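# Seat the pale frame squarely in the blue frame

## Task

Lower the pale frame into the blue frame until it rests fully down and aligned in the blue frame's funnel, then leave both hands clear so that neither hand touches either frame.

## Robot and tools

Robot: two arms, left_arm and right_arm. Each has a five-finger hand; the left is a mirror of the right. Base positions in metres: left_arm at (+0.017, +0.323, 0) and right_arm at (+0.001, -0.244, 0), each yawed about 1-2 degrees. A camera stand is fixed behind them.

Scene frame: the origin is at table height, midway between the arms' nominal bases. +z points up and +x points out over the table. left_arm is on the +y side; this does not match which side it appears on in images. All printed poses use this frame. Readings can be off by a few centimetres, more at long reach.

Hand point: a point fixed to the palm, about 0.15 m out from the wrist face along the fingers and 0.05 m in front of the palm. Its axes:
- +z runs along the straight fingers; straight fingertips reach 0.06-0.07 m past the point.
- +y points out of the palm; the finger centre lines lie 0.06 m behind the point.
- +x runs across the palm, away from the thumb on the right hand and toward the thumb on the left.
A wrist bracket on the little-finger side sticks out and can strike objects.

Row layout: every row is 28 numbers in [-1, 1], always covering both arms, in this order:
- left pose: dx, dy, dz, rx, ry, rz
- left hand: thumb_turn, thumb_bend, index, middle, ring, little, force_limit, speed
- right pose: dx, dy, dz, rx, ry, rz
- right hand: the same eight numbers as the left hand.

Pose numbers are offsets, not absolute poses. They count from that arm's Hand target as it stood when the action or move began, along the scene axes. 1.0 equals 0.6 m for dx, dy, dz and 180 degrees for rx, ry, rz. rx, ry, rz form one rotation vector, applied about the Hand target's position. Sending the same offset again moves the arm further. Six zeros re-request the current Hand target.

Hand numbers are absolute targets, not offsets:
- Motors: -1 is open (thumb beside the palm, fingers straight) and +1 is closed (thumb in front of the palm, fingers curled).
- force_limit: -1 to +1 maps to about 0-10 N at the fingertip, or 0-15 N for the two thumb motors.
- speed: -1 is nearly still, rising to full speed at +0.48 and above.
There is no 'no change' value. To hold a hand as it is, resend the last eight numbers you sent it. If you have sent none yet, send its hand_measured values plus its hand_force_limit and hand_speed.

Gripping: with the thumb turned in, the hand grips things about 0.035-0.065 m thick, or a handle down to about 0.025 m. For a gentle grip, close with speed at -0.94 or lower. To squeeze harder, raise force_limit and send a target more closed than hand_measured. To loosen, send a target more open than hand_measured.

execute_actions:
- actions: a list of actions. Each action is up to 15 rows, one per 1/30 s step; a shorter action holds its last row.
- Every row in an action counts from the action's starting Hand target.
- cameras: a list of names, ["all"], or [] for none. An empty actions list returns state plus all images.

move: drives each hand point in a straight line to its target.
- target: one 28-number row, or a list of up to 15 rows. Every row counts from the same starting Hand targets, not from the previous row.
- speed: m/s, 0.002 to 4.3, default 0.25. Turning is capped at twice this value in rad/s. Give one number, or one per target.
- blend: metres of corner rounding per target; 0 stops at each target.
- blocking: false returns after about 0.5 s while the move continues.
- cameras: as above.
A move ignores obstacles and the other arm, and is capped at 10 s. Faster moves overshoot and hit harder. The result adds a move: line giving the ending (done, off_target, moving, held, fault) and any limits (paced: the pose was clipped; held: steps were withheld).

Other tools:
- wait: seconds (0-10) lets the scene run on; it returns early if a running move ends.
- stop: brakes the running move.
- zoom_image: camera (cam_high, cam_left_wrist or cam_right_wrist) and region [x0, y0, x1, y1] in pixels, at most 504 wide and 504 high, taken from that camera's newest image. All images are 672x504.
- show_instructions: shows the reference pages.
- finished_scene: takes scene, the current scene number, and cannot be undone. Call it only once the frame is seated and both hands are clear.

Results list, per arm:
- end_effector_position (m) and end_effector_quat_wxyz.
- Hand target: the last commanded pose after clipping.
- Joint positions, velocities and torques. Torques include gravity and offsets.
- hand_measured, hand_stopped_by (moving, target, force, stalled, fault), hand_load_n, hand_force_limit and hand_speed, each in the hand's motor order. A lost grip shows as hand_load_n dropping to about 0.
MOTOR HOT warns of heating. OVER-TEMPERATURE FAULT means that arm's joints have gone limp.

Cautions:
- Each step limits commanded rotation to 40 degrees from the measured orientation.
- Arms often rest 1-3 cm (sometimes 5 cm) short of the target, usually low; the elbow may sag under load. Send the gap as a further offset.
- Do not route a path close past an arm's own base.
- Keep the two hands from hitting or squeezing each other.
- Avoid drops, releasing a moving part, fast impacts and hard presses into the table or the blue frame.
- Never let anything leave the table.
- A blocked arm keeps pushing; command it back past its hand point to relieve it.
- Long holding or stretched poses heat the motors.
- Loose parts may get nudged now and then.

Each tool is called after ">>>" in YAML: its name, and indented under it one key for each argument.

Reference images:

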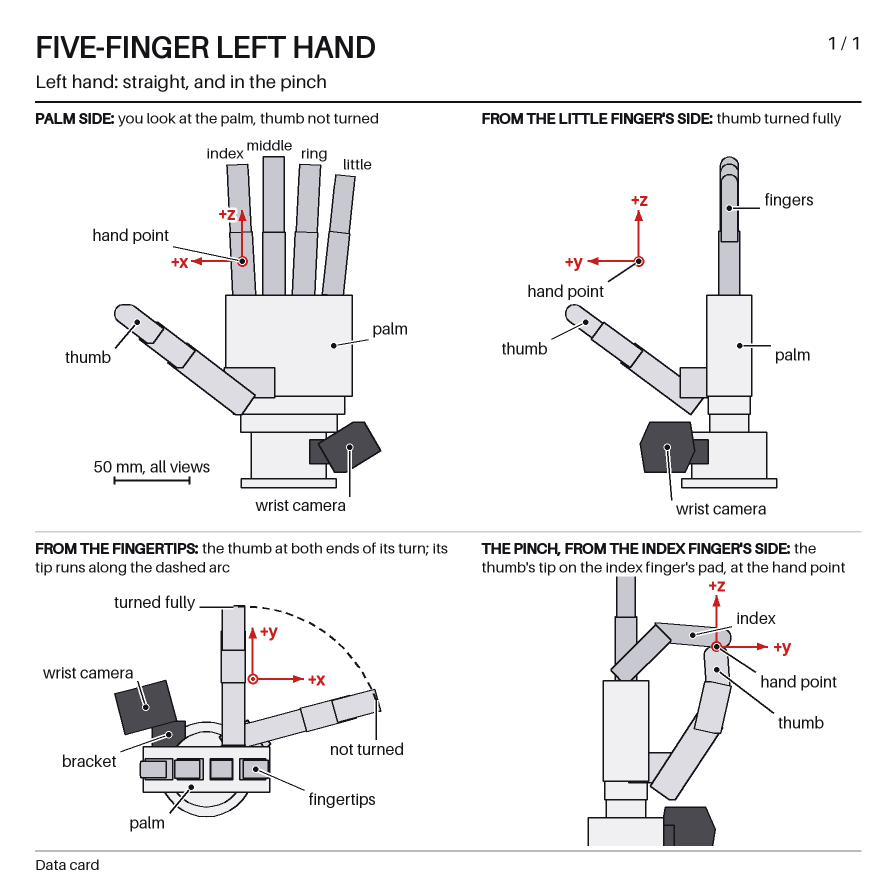

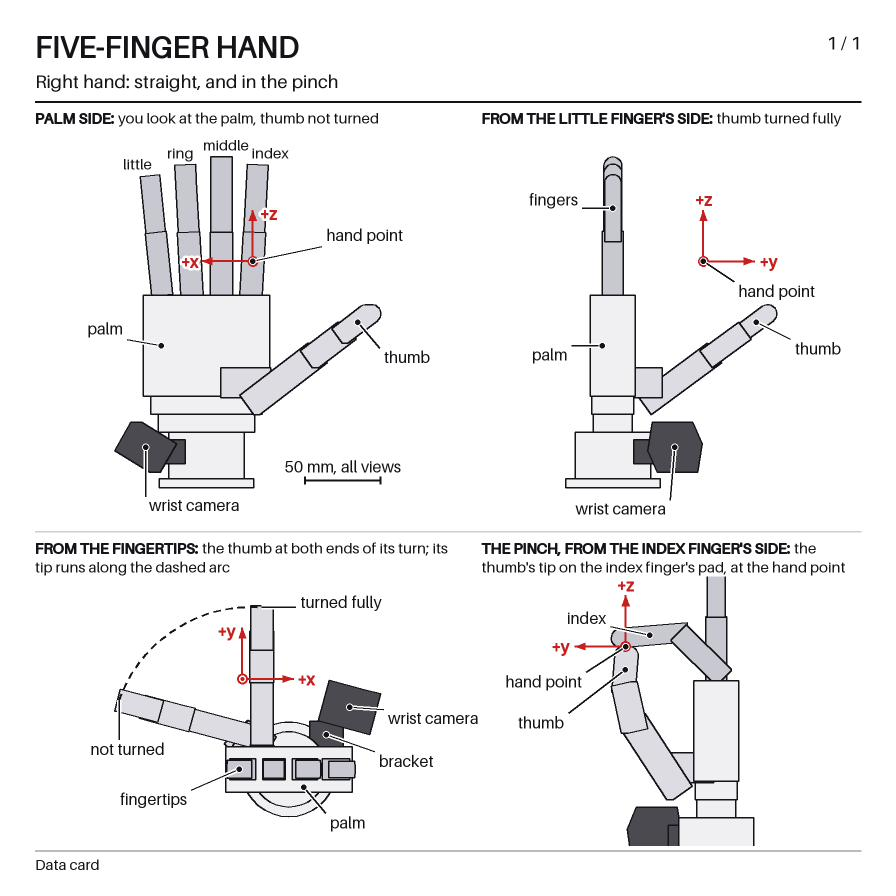

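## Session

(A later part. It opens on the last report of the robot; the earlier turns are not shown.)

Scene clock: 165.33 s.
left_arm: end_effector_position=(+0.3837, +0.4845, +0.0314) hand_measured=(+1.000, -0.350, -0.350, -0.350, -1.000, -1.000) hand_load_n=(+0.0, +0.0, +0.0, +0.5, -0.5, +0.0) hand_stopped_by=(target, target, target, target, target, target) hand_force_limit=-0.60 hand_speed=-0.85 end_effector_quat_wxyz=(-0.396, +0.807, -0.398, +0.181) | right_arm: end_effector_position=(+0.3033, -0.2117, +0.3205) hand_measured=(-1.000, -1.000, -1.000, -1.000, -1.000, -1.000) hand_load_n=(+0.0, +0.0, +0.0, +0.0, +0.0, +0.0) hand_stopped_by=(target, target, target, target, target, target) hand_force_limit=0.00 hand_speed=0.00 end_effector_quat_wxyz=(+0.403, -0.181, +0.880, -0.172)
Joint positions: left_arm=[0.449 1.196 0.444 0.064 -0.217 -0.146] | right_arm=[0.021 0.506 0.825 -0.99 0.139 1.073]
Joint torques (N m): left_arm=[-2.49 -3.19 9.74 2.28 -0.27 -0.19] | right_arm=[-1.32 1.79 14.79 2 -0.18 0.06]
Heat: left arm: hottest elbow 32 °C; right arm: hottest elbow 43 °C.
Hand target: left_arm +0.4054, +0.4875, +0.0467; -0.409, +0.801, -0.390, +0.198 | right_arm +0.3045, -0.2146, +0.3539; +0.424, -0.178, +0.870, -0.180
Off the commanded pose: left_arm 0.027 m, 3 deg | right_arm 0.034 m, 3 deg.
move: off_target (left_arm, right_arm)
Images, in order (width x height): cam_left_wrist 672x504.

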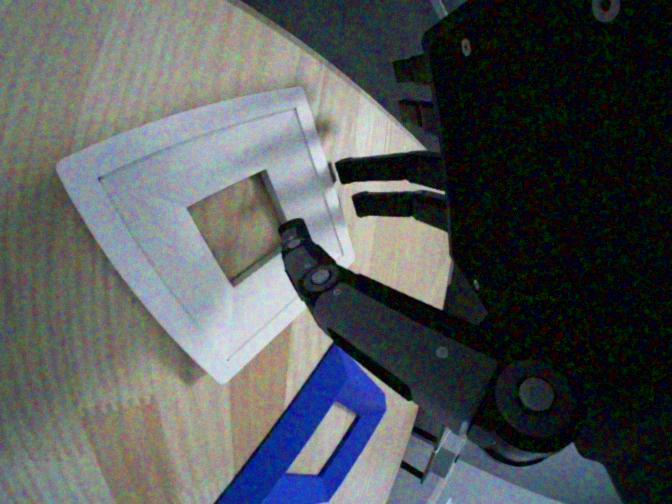

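>>> wait:
  seconds: 0
  cameras: ["cam_high"]

>>> zoom_image:
  camera: "cam_high"
  region: [400, 100, 480, 180]

Scene clock: 166.33 s.
left_arm: end_effector_position=(+0.3837, +0.4845, +0.0314) hand_measured=(+1.000, -0.350, -0.350, -0.350, -1.000, -1.000) hand_load_n=(+0.0, +0.5, +0.0, +0.0, +0.0, +0.0) hand_stopped_by=(target, target, target, target, target, target) hand_force_limit=-0.60 hand_speed=-0.85 end_effector_quat_wxyz=(-0.396, +0.807, -0.398, +0.181) | right_arm: end_effector_position=(+0.3033, -0.2117, +0.3205) hand_measured=(-1.000, -1.000, -1.000, -1.000, -1.000, -1.000) hand_load_n=(-0.5, +0.0, +0.0, +0.0, +0.0, +0.0) hand_stopped_by=(target, target, target, target, target, target) hand_force_limit=0.00 hand_speed=0.00 end_effector_quat_wxyz=(+0.403, -0.181, +0.880, -0.172)
Joint positions: left_arm=[0.449 1.196 0.444 0.064 -0.217 -0.146] | right_arm=[0.021 0.506 0.825 -0.99 0.139 1.073]
Joint torques (N m): left_arm=[-2.37 -3.25 9.73 2.29 -0.27 -0.19] | right_arm=[-1.85 1.61 14.84 2.1 -0.16 0.02]
Heat: left arm: hottest elbow 32 °C; right arm: hottest elbow 43 °C.
Hand target: left_arm +0.4054, +0.4875, +0.0467; -0.409, +0.801, -0.390, +0.198 | right_arm +0.3045, -0.2146, +0.3539; +0.424, -0.178, +0.870, -0.180
Off the commanded pose: left_arm 0.027 m, 3 deg | right_arm 0.034 m, 3 deg.
Images, in order (width x height): cam_high 672x504.

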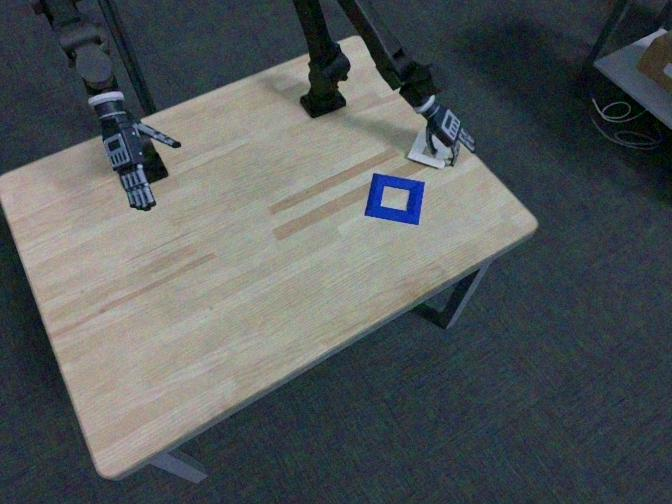

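Scaled by 6.300 from the camera's 672x504 image, which has a finer 960x720 frame.

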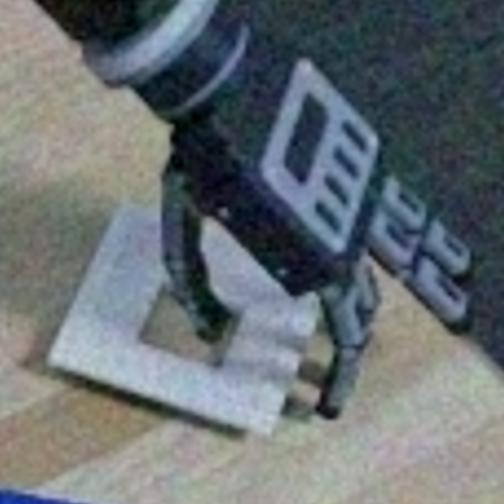

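>>> move:
  target: [0, 0, -0.017, 0,0,0, 1,-0.42,-0.35,-0.35,-1,-1,-0.6,-0.85, 0,0,0,0,0,0,-1,-1,-1,-1,-1,-1,0,0]
  cameras: ["cam_left_wrist","cam_high"]
  speed: 0.1

>>> zoom_image:
  camera: "cam_left_wrist"
  region: [200, 90, 470, 300]

>>> zoom_image:
  camera: "cam_high"
  region: [400, 100, 480, 180]

Scene clock: 176.83 s.
left_arm: end_effector_position=(+0.3896, +0.4870, +0.0275) hand_measured=(+1.000, -0.420, -0.350, -0.350, -1.000, -1.000) hand_load_n=(+0.0, +0.0, +0.0, +0.0, +0.0, +0.0) hand_stopped_by=(target, target, target, target, target, target) hand_force_limit=-0.60 hand_speed=-0.85 end_effector_quat_wxyz=(-0.401, +0.805, -0.395, +0.185) | right_arm: end_effector_position=(+0.3033, -0.2117, +0.3205) hand_measured=(-1.000, -1.000, -1.000, -1.000, -1.000, -1.000) hand_load_n=(+0.0, +0.0, +0.0, +0.0, +0.0, +0.0) hand_stopped_by=(target, target, target, target, target, target) hand_force_limit=0.00 hand_speed=0.00 end_effector_quat_wxyz=(+0.403, -0.181, +0.880, -0.172)
Joint positions: left_arm=[0.449 1.226 0.444 0.108 -0.217 -0.147] | right_arm=[0.021 0.506 0.825 -0.99 0.139 1.073]
Joint torques (N m): left_arm=[-2.43 -3.25 8.65 2.33 -0.26 -0.19] | right_arm=[-1.67 1.67 14.84 2.07 -0.18 0.04]
Heat: left arm: hottest elbow 31 °C; right arm: hottest elbow 44 °C.
Hand target: left_arm +0.4055, +0.4875, +0.0365; -0.409, +0.801, -0.390, +0.198 | right_arm +0.3045, -0.2146, +0.3539; +0.424, -0.178, +0.870, -0.180
Off the commanded pose: left_arm 0.018 m, 2 deg | right_arm 0.034 m, 3 deg.
move: off_target (left_arm, right_arm)
Images, in order (width x height): cam_high 672x504, cam_left_wrist 672x504.

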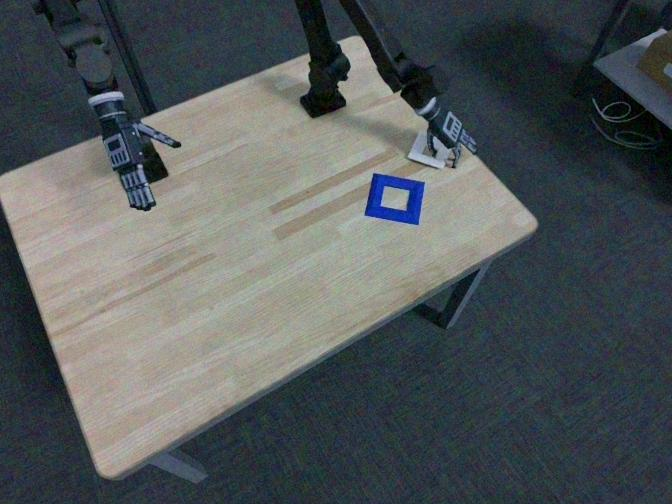

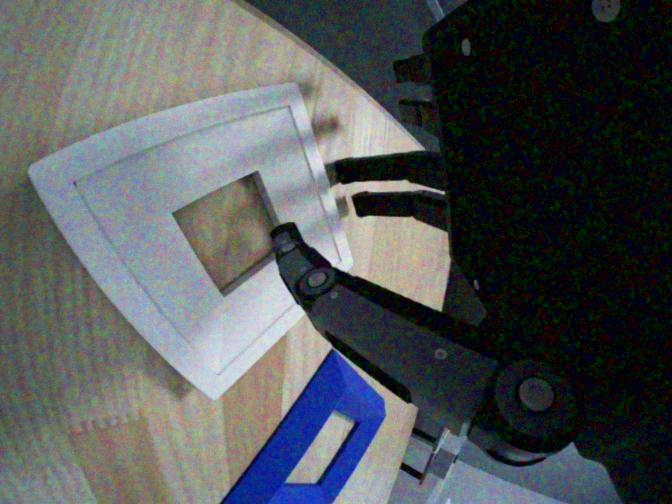

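Scaled by 1.867 from the camera's 672x504 image, which has a finer 960x720 frame.

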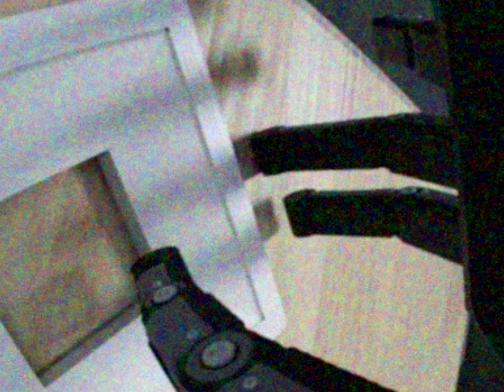

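Scaled by 6.300 from the camera's 672x504 image, which has a finer 960x720 frame.

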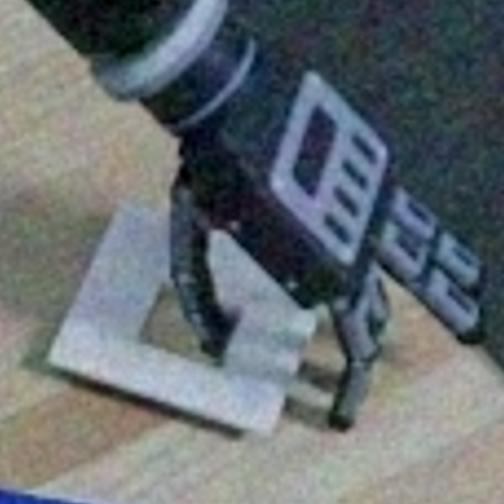

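>>> move:
  target: [0, 0, 0, 0,0,0, 1,0.2,0.2,0.2,-1,-1,-0.5,-0.9, 0,0,0,0,0,0,-1,-1,-1,-1,-1,-1,0,0]
  cameras: ["cam_left_wrist","cam_high"]
  speed: 0.1

>>> zoom_image:
  camera: "cam_left_wrist"
  region: [200, 90, 470, 300]

>>> zoom_image:
  camera: "cam_high"
  region: [400, 100, 480, 180]

Scene clock: 183.30 s.
left_arm: end_effector_position=(+0.3899, +0.4873, +0.0276) hand_measured=(+1.000, +0.200, +0.200, +0.200, -1.000, -1.000) hand_load_n=(+0.0, +0.0, +0.0, +0.0, +0.0, +0.0) hand_stopped_by=(target, target, target, target, target, target) hand_force_limit=-0.50 hand_speed=-0.90 end_effector_quat_wxyz=(-0.402, +0.805, -0.395, +0.185) | right_arm: end_effector_position=(+0.3033, -0.2117, +0.3205) hand_measured=(-1.000, -1.000, -1.000, -1.000, -1.000, -1.000) hand_load_n=(+0.0, +0.0, +0.0, -0.5, +0.0, -0.5) hand_stopped_by=(target, target, target, target, target, target) hand_force_limit=0.00 hand_speed=0.00 end_effector_quat_wxyz=(+0.403, -0.181, +0.880, -0.172)
Joint positions: left_arm=[0.449 1.227 0.444 0.11 -0.218 -0.147] | right_arm=[0.021 0.506 0.825 -0.99 0.139 1.073]
Joint torques (N m): left_arm=[-2.32 -3.31 8.69 2.25 -0.26 -0.18] | right_arm=[-1.55 1.61 14.82 2.06 -0.18 0.08]
Heat: left arm: hottest elbow 31 °C; right arm: hottest elbow 44 °C.
Hand target: left_arm +0.4055, +0.4875, +0.0365; -0.409, +0.801, -0.390, +0.198 | right_arm +0.3045, -0.2146, +0.3539; +0.424, -0.178, +0.870, -0.180
Off the commanded pose: left_arm 0.018 m, 2 deg | right_arm 0.034 m, 3 deg.
move: off_target (left_arm, right_arm)
Images, in order (width x height): cam_high 672x504, cam_left_wrist 672x504.

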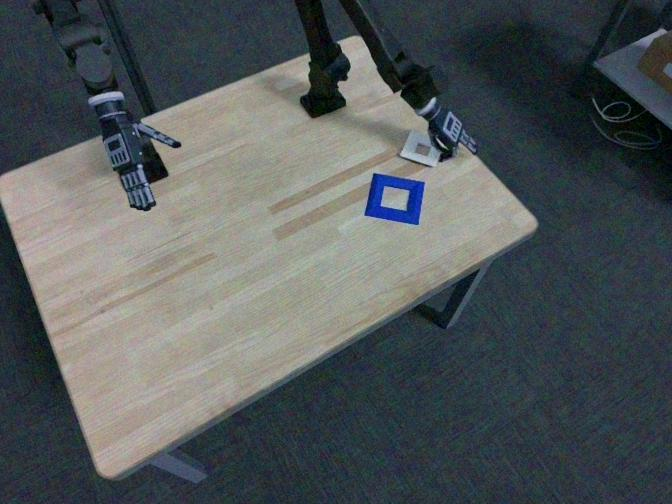

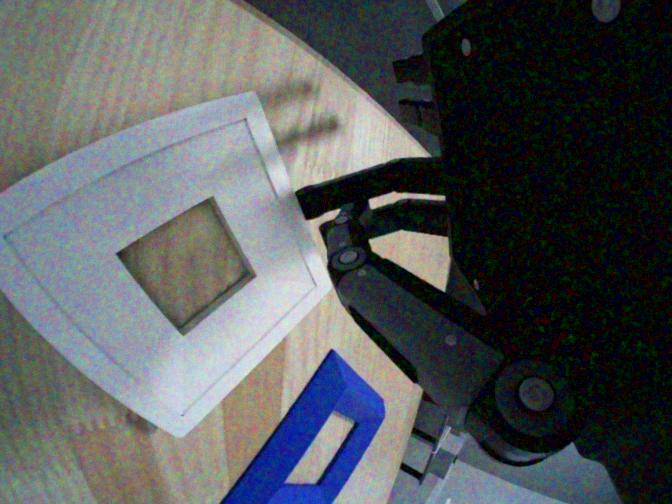

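Scaled by 1.867 from the camera's 672x504 image, which has a finer 960x720 frame.

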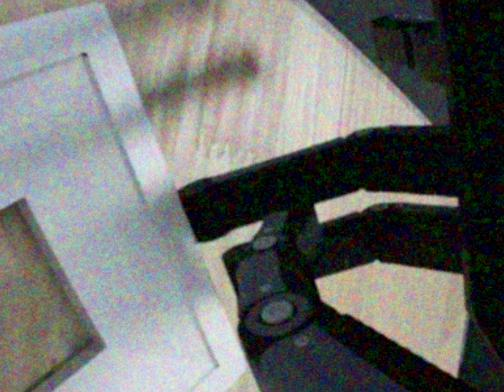

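Scaled by 6.300 from the camera's 672x504 image, which has a finer 960x720 frame.

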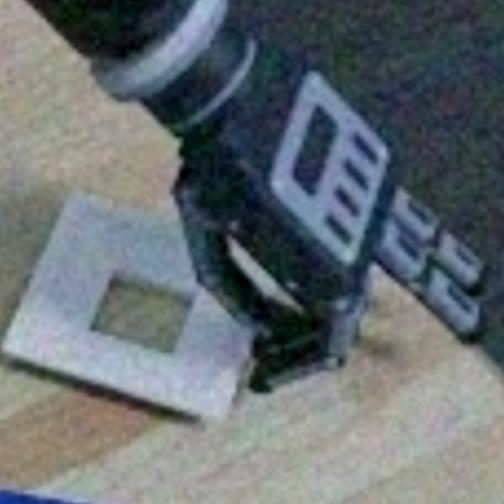

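>>> move:
  target:
    - [0, 0, 0.06, 0,0,0, 1,0.2,0.2,0.2,-1,-1,-0.5,-0.9, 0,0,0,0,0,0,-1,-1,-1,-1,-1,-1,0,0]
    - [-0.036, 0.021, 0.0975, -0.042,0.0518,0.008, 1,-1,0.15,0.15,-1,-1,-0.5,0, 0,0,0,0,0,0,-1,-1,-1,-1,-1,-1,0,0]
  cameras: ["cam_left_wrist","cam_high"]
  speed: 0.15

>>> zoom_image:
  camera: "cam_left_wrist"
  region: [100, 90, 440, 400]

>>> zoom_image:
  camera: "cam_high"
  region: [390, 90, 480, 180]

Scene clock: 204.37 s.
left_arm: end_effector_position=(+0.3684, +0.4878, +0.0741) hand_measured=(+1.000, -1.000, +0.150, +0.150, -1.000, -1.000) hand_load_n=(+0.0, +0.0, +0.0, +0.0, +0.0, +0.0) hand_stopped_by=(target, target, target, target, target, target) hand_force_limit=-0.50 hand_speed=0.00 end_effector_quat_wxyz=(-0.311, +0.845, -0.411, +0.141) | right_arm: end_effector_position=(+0.3033, -0.2117, +0.3205) hand_measured=(-1.000, -1.000, -1.000, -1.000, -1.000, -1.000) hand_load_n=(+0.0, +0.0, +0.0, +0.0, +0.0, +0.0) hand_stopped_by=(target, target, target, target, target, target) hand_force_limit=0.00 hand_speed=0.00 end_effector_quat_wxyz=(+0.403, -0.181, +0.880, -0.172)
Joint positions: left_arm=[0.51 1.134 0.634 -0.387 -0.144 -0.147] | right_arm=[0.021 0.506 0.825 -0.99 0.139 1.073]
Joint torques (N m): left_arm=[-0.5 -4.01 11.54 1.17 -0.07 -0.11] | right_arm=[-1.73 1.79 14.84 2.11 -0.18 0.08]
Heat: left arm: hottest elbow 31 °C; right arm: hottest elbow 45 °C.
Hand target: left_arm +0.3838, +0.5001, +0.0948; -0.324, +0.845, -0.398, +0.152 | right_arm +0.3045, -0.2146, +0.3539; +0.424, -0.178, +0.870, -0.180
Off the commanded pose: left_arm 0.029 m, 3 deg | right_arm 0.034 m, 3 deg.
move: off_target (left_arm, right_arm); target 2's new numbers were sent with left_arm's hand 0.029 m and 3 deg from that target
Images, in order (width x height): cam_high 672x504, cam_left_wrist 672x504.

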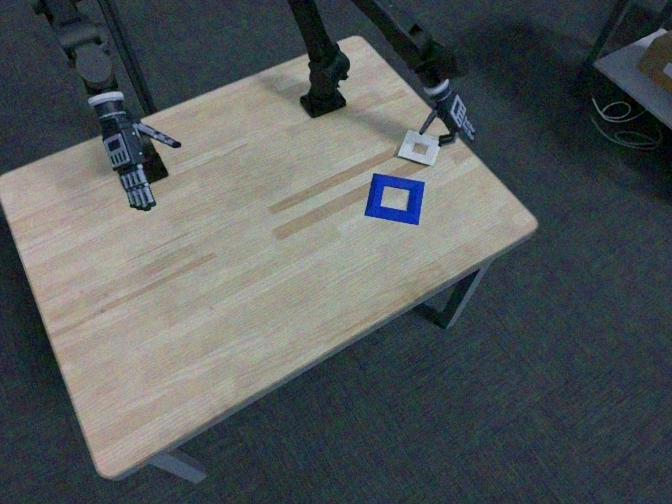

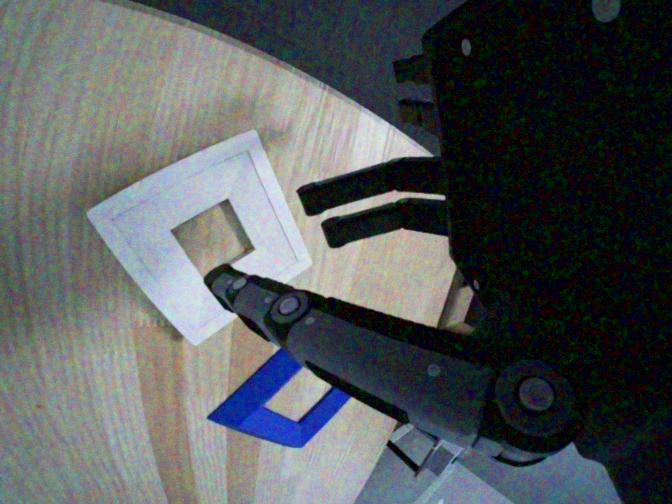

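Scaled by 1.482 from the camera's 672x504 image, which has a finer 960x720 frame.

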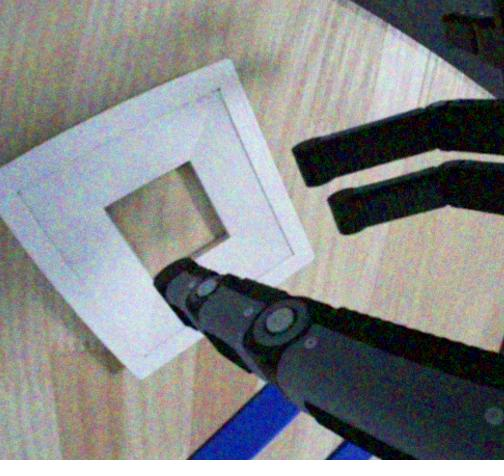

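Scaled by 5.600 from the camera's 672x504 image, which has a finer 960x720 frame.

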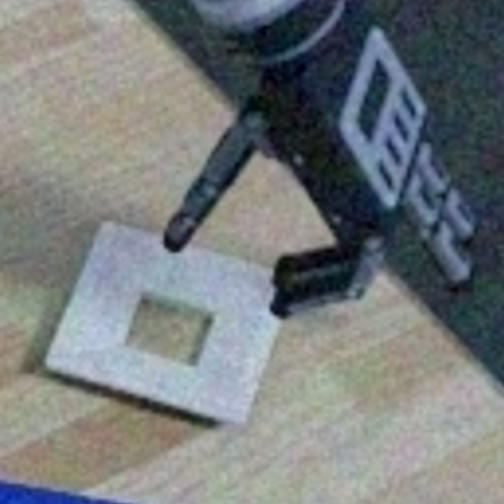

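>>> move:
  target: [0.004, -0.001, -0.045, 0,0,0, 1,-0.75,0,0,-1,-1,-0.5,0, 0,0,0,0,0,0,-1,-1,-1,-1,-1,-1,0,0]
  cameras: ["cam_left_wrist","cam_high"]
  speed: 0.1

>>> zoom_image:
  camera: "cam_left_wrist"
  region: [100, 90, 440, 400]

>>> zoom_image:
  camera: "cam_high"
  region: [390, 90, 480, 180]

Scene clock: 217.10 s.
left_arm: end_effector_position=(+0.3812, +0.4943, +0.0668) hand_measured=(+1.000, -0.750, +0.000, +0.000, -1.000, -1.000) hand_load_n=(+0.0, +0.0, +0.0, +0.0, +0.0, +0.0) hand_stopped_by=(target, target, target, target, target, target) hand_force_limit=-0.50 hand_speed=0.00 end_effector_quat_wxyz=(-0.321, +0.842, -0.408, +0.148) | right_arm: end_effector_position=(+0.3033, -0.2117, +0.3205) hand_measured=(-1.000, -1.000, -1.000, -1.000, -1.000, -1.000) hand_load_n=(+0.0, +0.0, +0.0, +0.0, +0.0, +0.0) hand_stopped_by=(target, target, target, target, target, target) hand_force_limit=0.00 hand_speed=0.00 end_effector_quat_wxyz=(+0.403, -0.181, +0.880, -0.172)
Joint positions: left_arm=[0.51 1.178 0.634 -0.317 -0.144 -0.147] | right_arm=[0.021 0.506 0.825 -0.99 0.139 1.073]
Joint torques (N m): left_arm=[-0.85 -3.6 8.35 2.07 -0.16 -0.16] | right_arm=[-1.67 1.61 14.8 2.14 -0.19 0.03]
Heat: left arm: hottest elbow 32 °C; right arm: hottest elbow 45 °C.
Hand target: left_arm +0.3862, +0.4995, +0.0679; -0.325, +0.845, -0.398, +0.152 | right_arm +0.3045, -0.2146, +0.3539; +0.424, -0.178, +0.870, -0.180
Off the commanded pose: left_arm 0.007 m, 1 deg | right_arm 0.034 m, 3 deg.
move: off_target (right_arm)
Images, in order (width x height): cam_high 672x504, cam_left_wrist 672x504.

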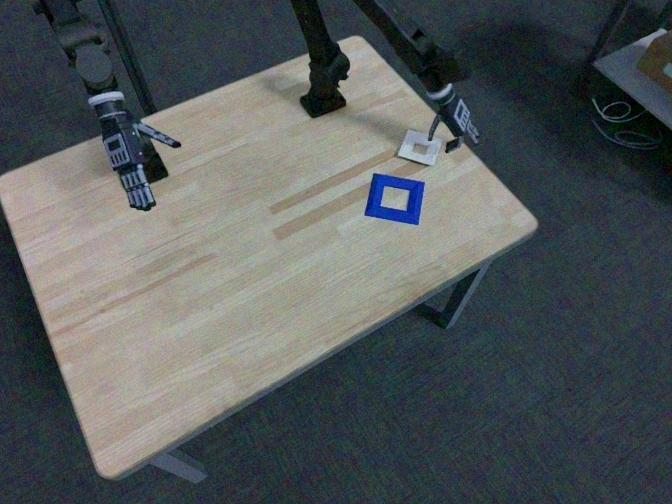

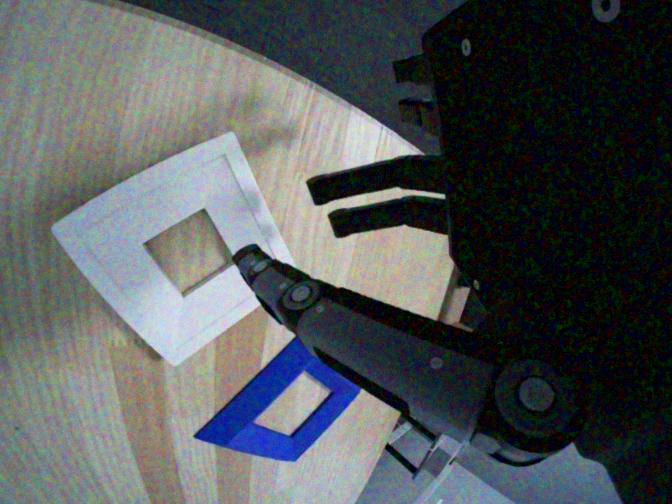

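Scaled by 1.482 from the camera's 672x504 image, which has a finer 960x720 frame.

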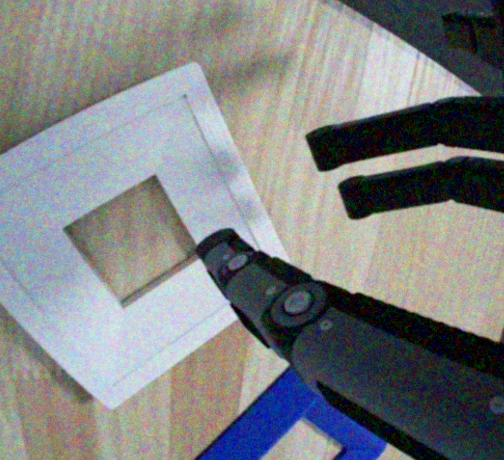

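Scaled by 5.600 from the camera's 672x504 image, which has a finer 960x720 frame.

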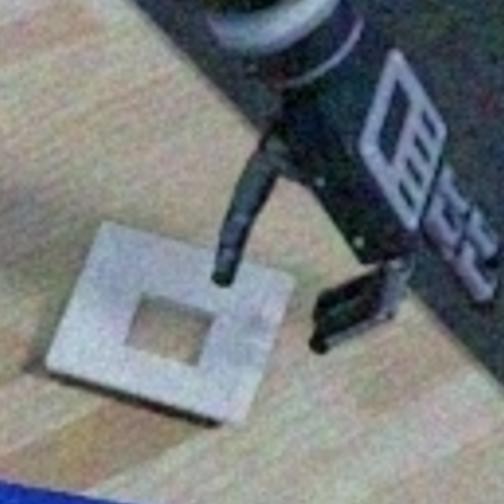

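>>> move:
  target: [-0.016, -0.0125, -0.037, 0,0,0, 1,-0.75,0,0,-1,-1,-0.5,0, 0,0,0,0,0,0,-1,-1,-1,-1,-1,-1,0,0]
  cameras: ["cam_left_wrist","cam_high"]
  speed: 0.1

>>> zoom_image:
  camera: "cam_left_wrist"
  region: [100, 90, 440, 400]

>>> zoom_image:
  camera: "cam_high"
  region: [390, 90, 480, 180]

Scene clock: 220.03 s.
left_arm: end_effector_position=(+0.3728, +0.4904, +0.0468) hand_measured=(+1.000, -0.750, +0.000, +0.000, -1.000, -1.000) hand_load_n=(+0.0, +0.0, +0.0, +0.0, +0.0, +0.0) hand_stopped_by=(target, target, target, target, target, target) hand_force_limit=-0.50 hand_speed=0.00 end_effector_quat_wxyz=(-0.323, +0.842, -0.406, +0.149) | right_arm: end_effector_position=(+0.3033, -0.2117, +0.3205) hand_measured=(-1.000, -1.000, -1.000, -1.000, -1.000, -1.000) hand_load_n=(+0.0, +0.0, +0.0, +0.0, +0.0, +0.0) hand_stopped_by=(target, target, target, target, target, target) hand_force_limit=0.00 hand_speed=0.00 end_effector_quat_wxyz=(+0.403, -0.181, +0.880, -0.172)
Joint positions: left_arm=[0.51 1.188 0.577 -0.246 -0.146 -0.151] | right_arm=[0.021 0.506 0.825 -0.99 0.139 1.073]
Joint torques (N m): left_arm=[-1.32 -3.49 7.68 2.15 -0.26 -0.19] | right_arm=[-1.73 1.49 14.79 2.1 -0.17 0.07]
Heat: left arm: hottest elbow 32 °C; right arm: hottest elbow 46 °C.
Hand target: left_arm +0.3767, +0.4920, +0.0458; -0.325, +0.845, -0.398, +0.152 | right_arm +0.3045, -0.2146, +0.3539; +0.424, -0.178, +0.870, -0.180
Off the commanded pose: left_arm 0.004 m, 1 deg | right_arm 0.034 m, 3 deg.
move: off_target (right_arm)
Images, in order (width x height): cam_high 672x504, cam_left_wrist 672x504.

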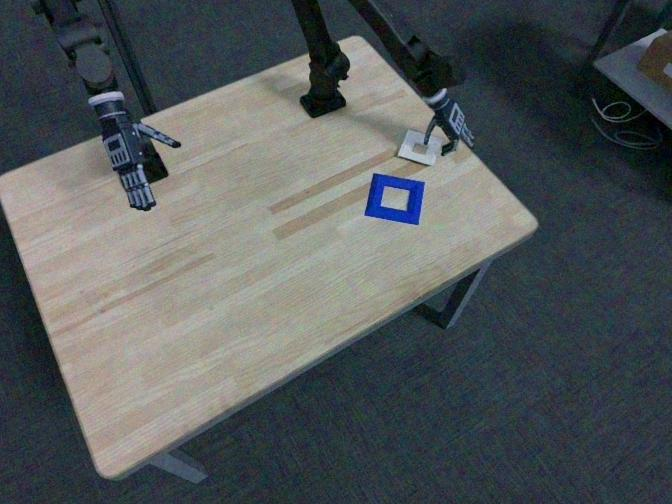

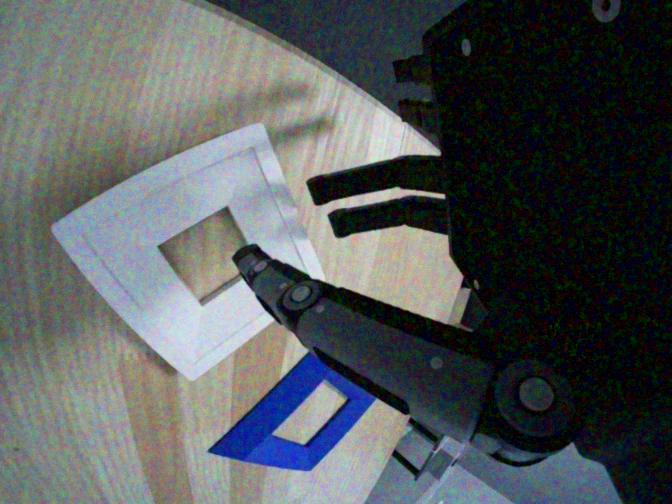

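Scaled by 1.482 from the camera's 672x504 image, which has a finer 960x720 frame.

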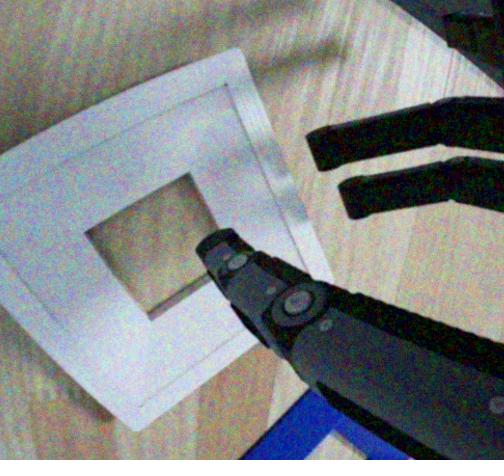

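Scaled by 5.600 from the camera's 672x504 image, which has a finer 960x720 frame.

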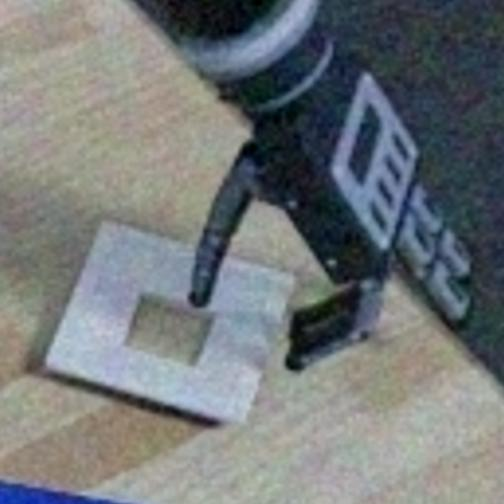

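>>> move:
  target: [-0.0067, -0.0055, -0.027, 0,0,0, 1,-0.75,0,0,-1,-1,-0.5,0, 0,0,0,0,0,0,-1,-1,-1,-1,-1,-1,0,0]
  cameras: ["cam_left_wrist","cam_high"]
  speed: 0.06

>>> zoom_image:
  camera: "cam_left_wrist"
  region: [100, 90, 440, 400]

>>> zoom_image:
  camera: "cam_high"
  region: [390, 90, 480, 180]

Scene clock: 226.10 s.
left_arm: end_effector_position=(+0.3686, +0.4887, +0.0310) hand_measured=(+1.000, -0.750, +0.000, +0.000, -1.000, -1.000) hand_load_n=(+0.0, +0.0, +0.0, +0.0, +0.0, +0.0) hand_stopped_by=(target, target, target, target, target, target) hand_force_limit=-0.50 hand_speed=0.00 end_effector_quat_wxyz=(-0.323, +0.843, -0.404, +0.149) | right_arm: end_effector_position=(+0.3033, -0.2117, +0.3205) hand_measured=(-1.000, -1.000, -1.000, -1.000, -1.000, -1.000) hand_load_n=(+0.0, +0.0, +0.0, +0.0, +0.0, +0.0) hand_stopped_by=(target, target, target, target, target, target) hand_force_limit=0.00 hand_speed=0.00 end_effector_quat_wxyz=(+0.403, -0.181, +0.880, -0.172)
Joint positions: left_arm=[0.51 1.209 0.542 -0.188 -0.149 -0.153] | right_arm=[0.021 0.506 0.825 -0.99 0.139 1.073]
Joint torques (N m): left_arm=[-1.55 -3.49 7.38 2.11 -0.25 -0.19] | right_arm=[-1.67 1.49 14.87 2.06 -0.17 0.1]
Heat: left arm: hottest elbow 32 °C; right arm: hottest elbow 46 °C.
Hand target: left_arm +0.3726, +0.4888, +0.0295; -0.325, +0.845, -0.398, +0.152 | right_arm +0.3045, -0.2146, +0.3539; +0.424, -0.178, +0.870, -0.180
Off the commanded pose: left_arm 0.004 m, 1 deg | right_arm 0.034 m, 3 deg.
move: off_target (right_arm)
Images, in order (width x height): cam_high 672x504, cam_left_wrist 672x504.

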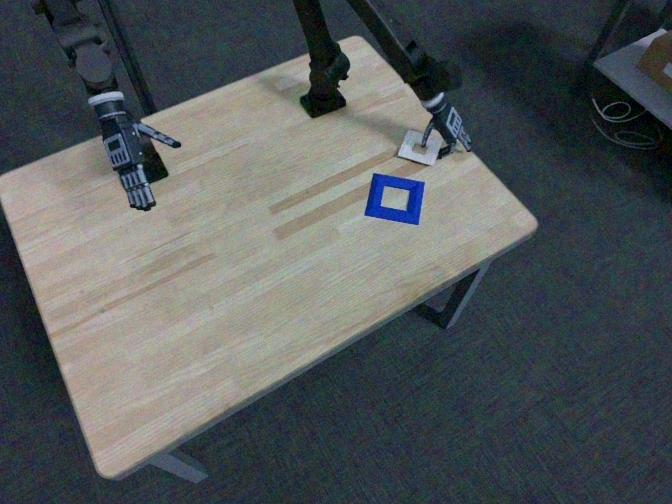

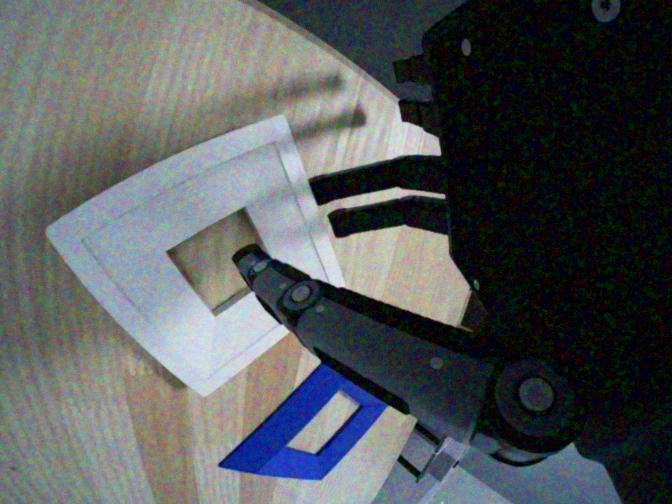

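Scaled by 1.482 from the camera's 672x504 image, which has a finer 960x720 frame.

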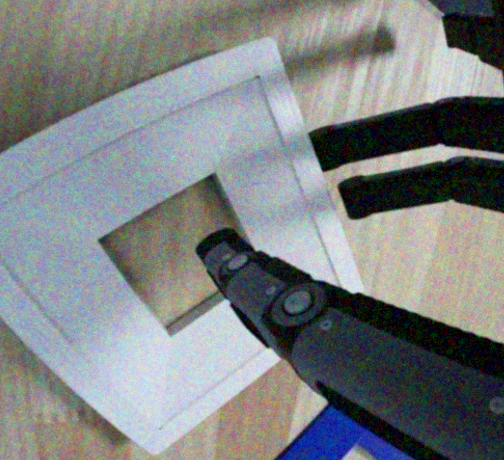

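Scaled by 5.600 from the camera's 672x504 image, which has a finer 960x720 frame.

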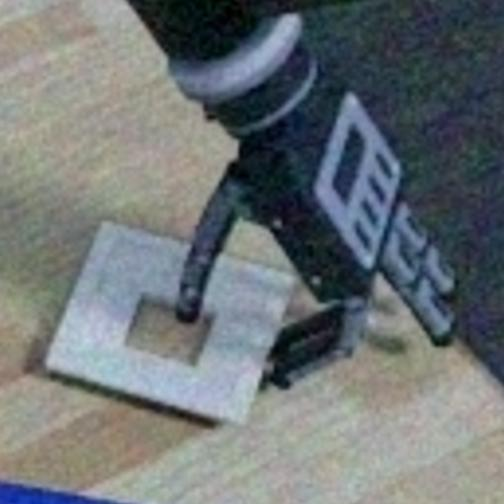

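>>> move:
  target:
    - [0,0,0, 0,0,0, 1,-0.75,0.12,0.12,-1,-1,-0.5,-0.5, 0,0,0,0,0,0,-1,-1,-1,-1,-1,-1,0,0]
    - [0.0, -0.004, -0.015, 0,0,0, 1,-0.75,0.12,0.12,-1,-1,-0.5,-0.5, 0,0,0,0,0,0,-1,-1,-1,-1,-1,-1,0,0]
  cameras: ["cam_left_wrist","cam_high"]
  speed: 0.05

>>> zoom_image:
  camera: "cam_left_wrist"
  region: [100, 90, 440, 400]

>>> zoom_image:
  camera: "cam_high"
  region: [390, 90, 480, 180]

Scene clock: 229.77 s.
left_arm: end_effector_position=(+0.3678, +0.4889, +0.0225) hand_measured=(+1.000, -0.750, +0.120, +0.120, -1.000, -1.000) hand_load_n=(+0.0, +0.0, +0.0, +0.0, +0.0, +0.0) hand_stopped_by=(target, target, target, target, target, target) hand_force_limit=-0.50 hand_speed=-0.50 end_effector_quat_wxyz=(-0.324, +0.844, -0.401, +0.148) | right_arm: end_effector_position=(+0.3033, -0.2117, +0.3205) hand_measured=(-1.000, -1.000, -1.000, -1.000, -1.000, -1.000) hand_load_n=(+0.0, +0.0, +0.0, +0.0, +0.0, +0.0) hand_stopped_by=(target, target, target, target, target, target) hand_force_limit=0.00 hand_speed=0.00 end_effector_quat_wxyz=(+0.403, -0.181, +0.880, -0.172)
Joint positions: left_arm=[0.51 1.228 0.527 -0.155 -0.154 -0.159] | right_arm=[0.021 0.506 0.825 -0.99 0.139 1.073]
Joint torques (N m): left_arm=[-2.2 -3.55 7.17 2.11 -0.26 -0.19] | right_arm=[-1.67 1.73 14.76 2.07 -0.19 0.06]
Heat: left arm: hottest elbow 32 °C; right arm: hottest elbow 46 °C.
Hand target: left_arm +0.3725, +0.4863, +0.0205; -0.325, +0.845, -0.398, +0.152 | right_arm +0.3045, -0.2146, +0.3539; +0.424, -0.178, +0.870, -0.180
Off the commanded pose: left_arm 0.006 m, 1 deg | right_arm 0.034 m, 3 deg.
move: off_target (right_arm)
Images, in order (width x height): cam_high 672x504, cam_left_wrist 672x504.

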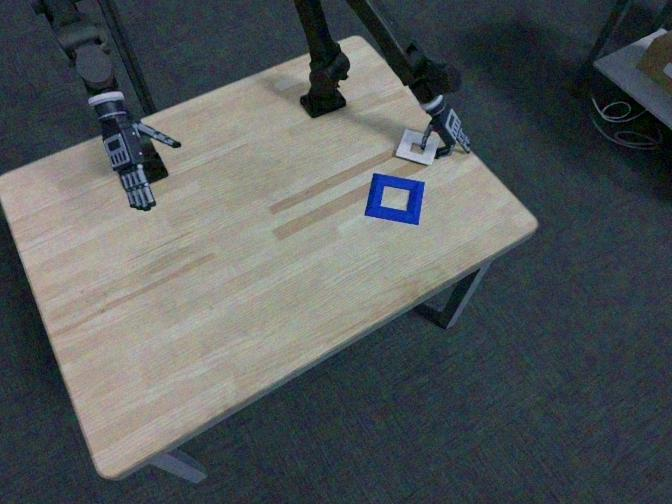

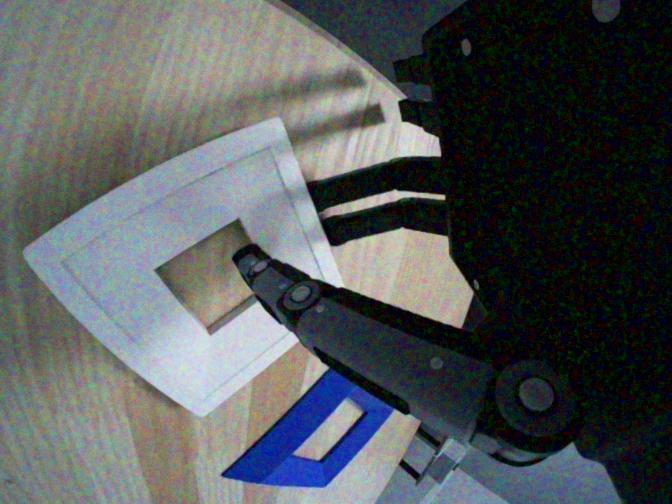

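Scaled by 1.482 from the camera's 672x504 image, which has a finer 960x720 frame.

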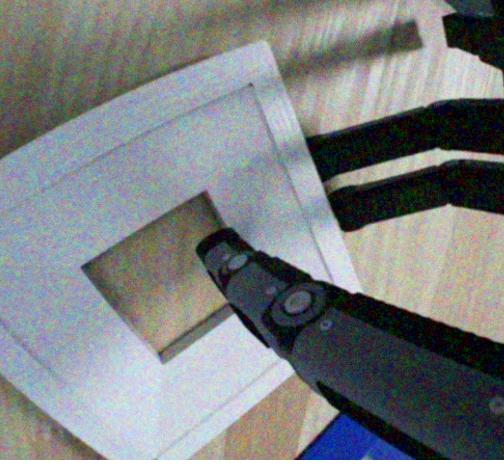

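Scaled by 5.600 from the camera's 672x504 image, which has a finer 960x720 frame.

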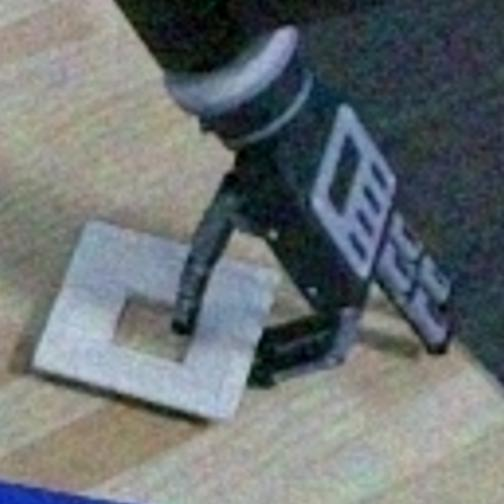

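>>> move:
  target: [0,0,0, 0,0,0, 1,-0.75,0.6,0.6,-1,-1,-0.5,-0.9, 0,0,0,0,0,0,-1,-1,-1,-1,-1,-1,0,0]
  cameras: ["cam_left_wrist","cam_high"]
  speed: 0.05

>>> zoom_image:
  camera: "cam_left_wrist"
  region: [100, 90, 440, 400]

>>> zoom_image:
  camera: "cam_high"
  region: [390, 90, 480, 180]

Scene clock: 234.90 s.
left_arm: end_effector_position=(+0.3678, +0.4889, +0.0224) hand_measured=(+1.000, -0.750, +0.600, +0.600, -1.000, -1.000) hand_load_n=(+0.0, +0.0, +0.0, +0.0, +0.0, +0.0) hand_stopped_by=(target, target, target, target, target, target) hand_force_limit=-0.50 hand_speed=-0.90 end_effector_quat_wxyz=(-0.324, +0.844, -0.401, +0.148) | right_arm: end_effector_position=(+0.3033, -0.2117, +0.3205) hand_measured=(-1.000, -1.000, -1.000, -1.000, -1.000, -1.000) hand_load_n=(-0.5, +0.0, +0.0, +0.0, +0.0, +0.0) hand_stopped_by=(target, target, target, target, target, target) hand_force_limit=0.00 hand_speed=0.00 end_effector_quat_wxyz=(+0.403, -0.181, +0.880, -0.172)
Joint positions: left_arm=[0.51 1.228 0.527 -0.155 -0.154 -0.159] | right_arm=[0.021 0.506 0.825 -0.99 0.139 1.073]
Joint torques (N m): left_arm=[-2.26 -3.55 7.13 2.09 -0.26 -0.19] | right_arm=[-1.61 1.67 14.8 2.06 -0.17 0.04]
Heat: left arm: hottest elbow 32 °C; right arm: hottest elbow 46 °C.
Hand target: left_arm +0.3725, +0.4863, +0.0205; -0.324, +0.845, -0.398, +0.152 | right_arm +0.3045, -0.2146, +0.3539; +0.424, -0.178, +0.870, -0.180
Off the commanded pose: left_arm 0.006 m, 1 deg | right_arm 0.034 m, 3 deg.
move: off_target (right_arm)
Images, in order (width x height): cam_high 672x504, cam_left_wrist 672x504.

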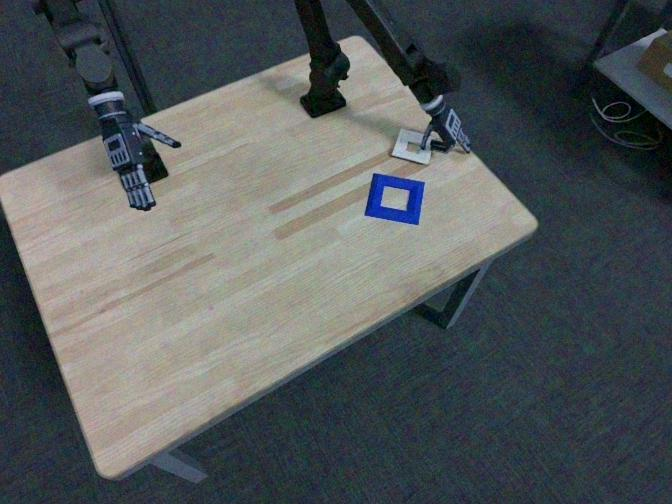

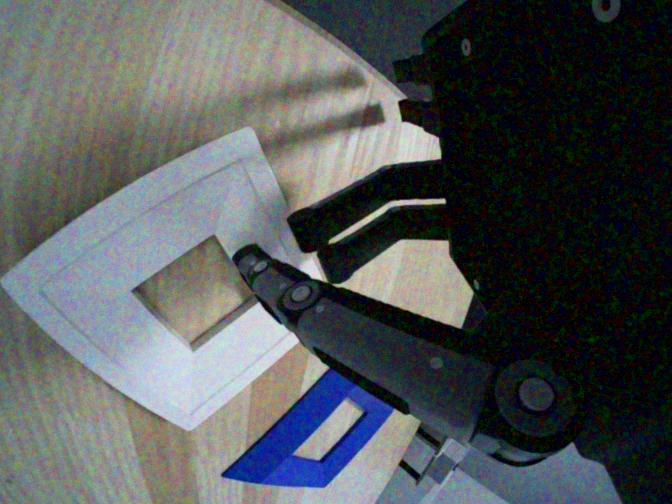

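Scaled by 1.482 from the camera's 672x504 image, which has a finer 960x720 frame.

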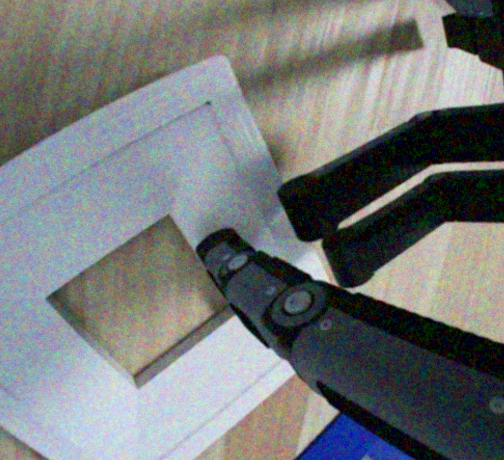

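Scaled by 5.600 from the camera's 672x504 image, which has a finer 960x720 frame.

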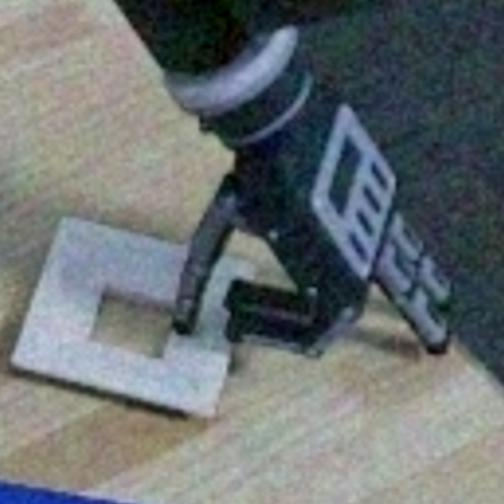

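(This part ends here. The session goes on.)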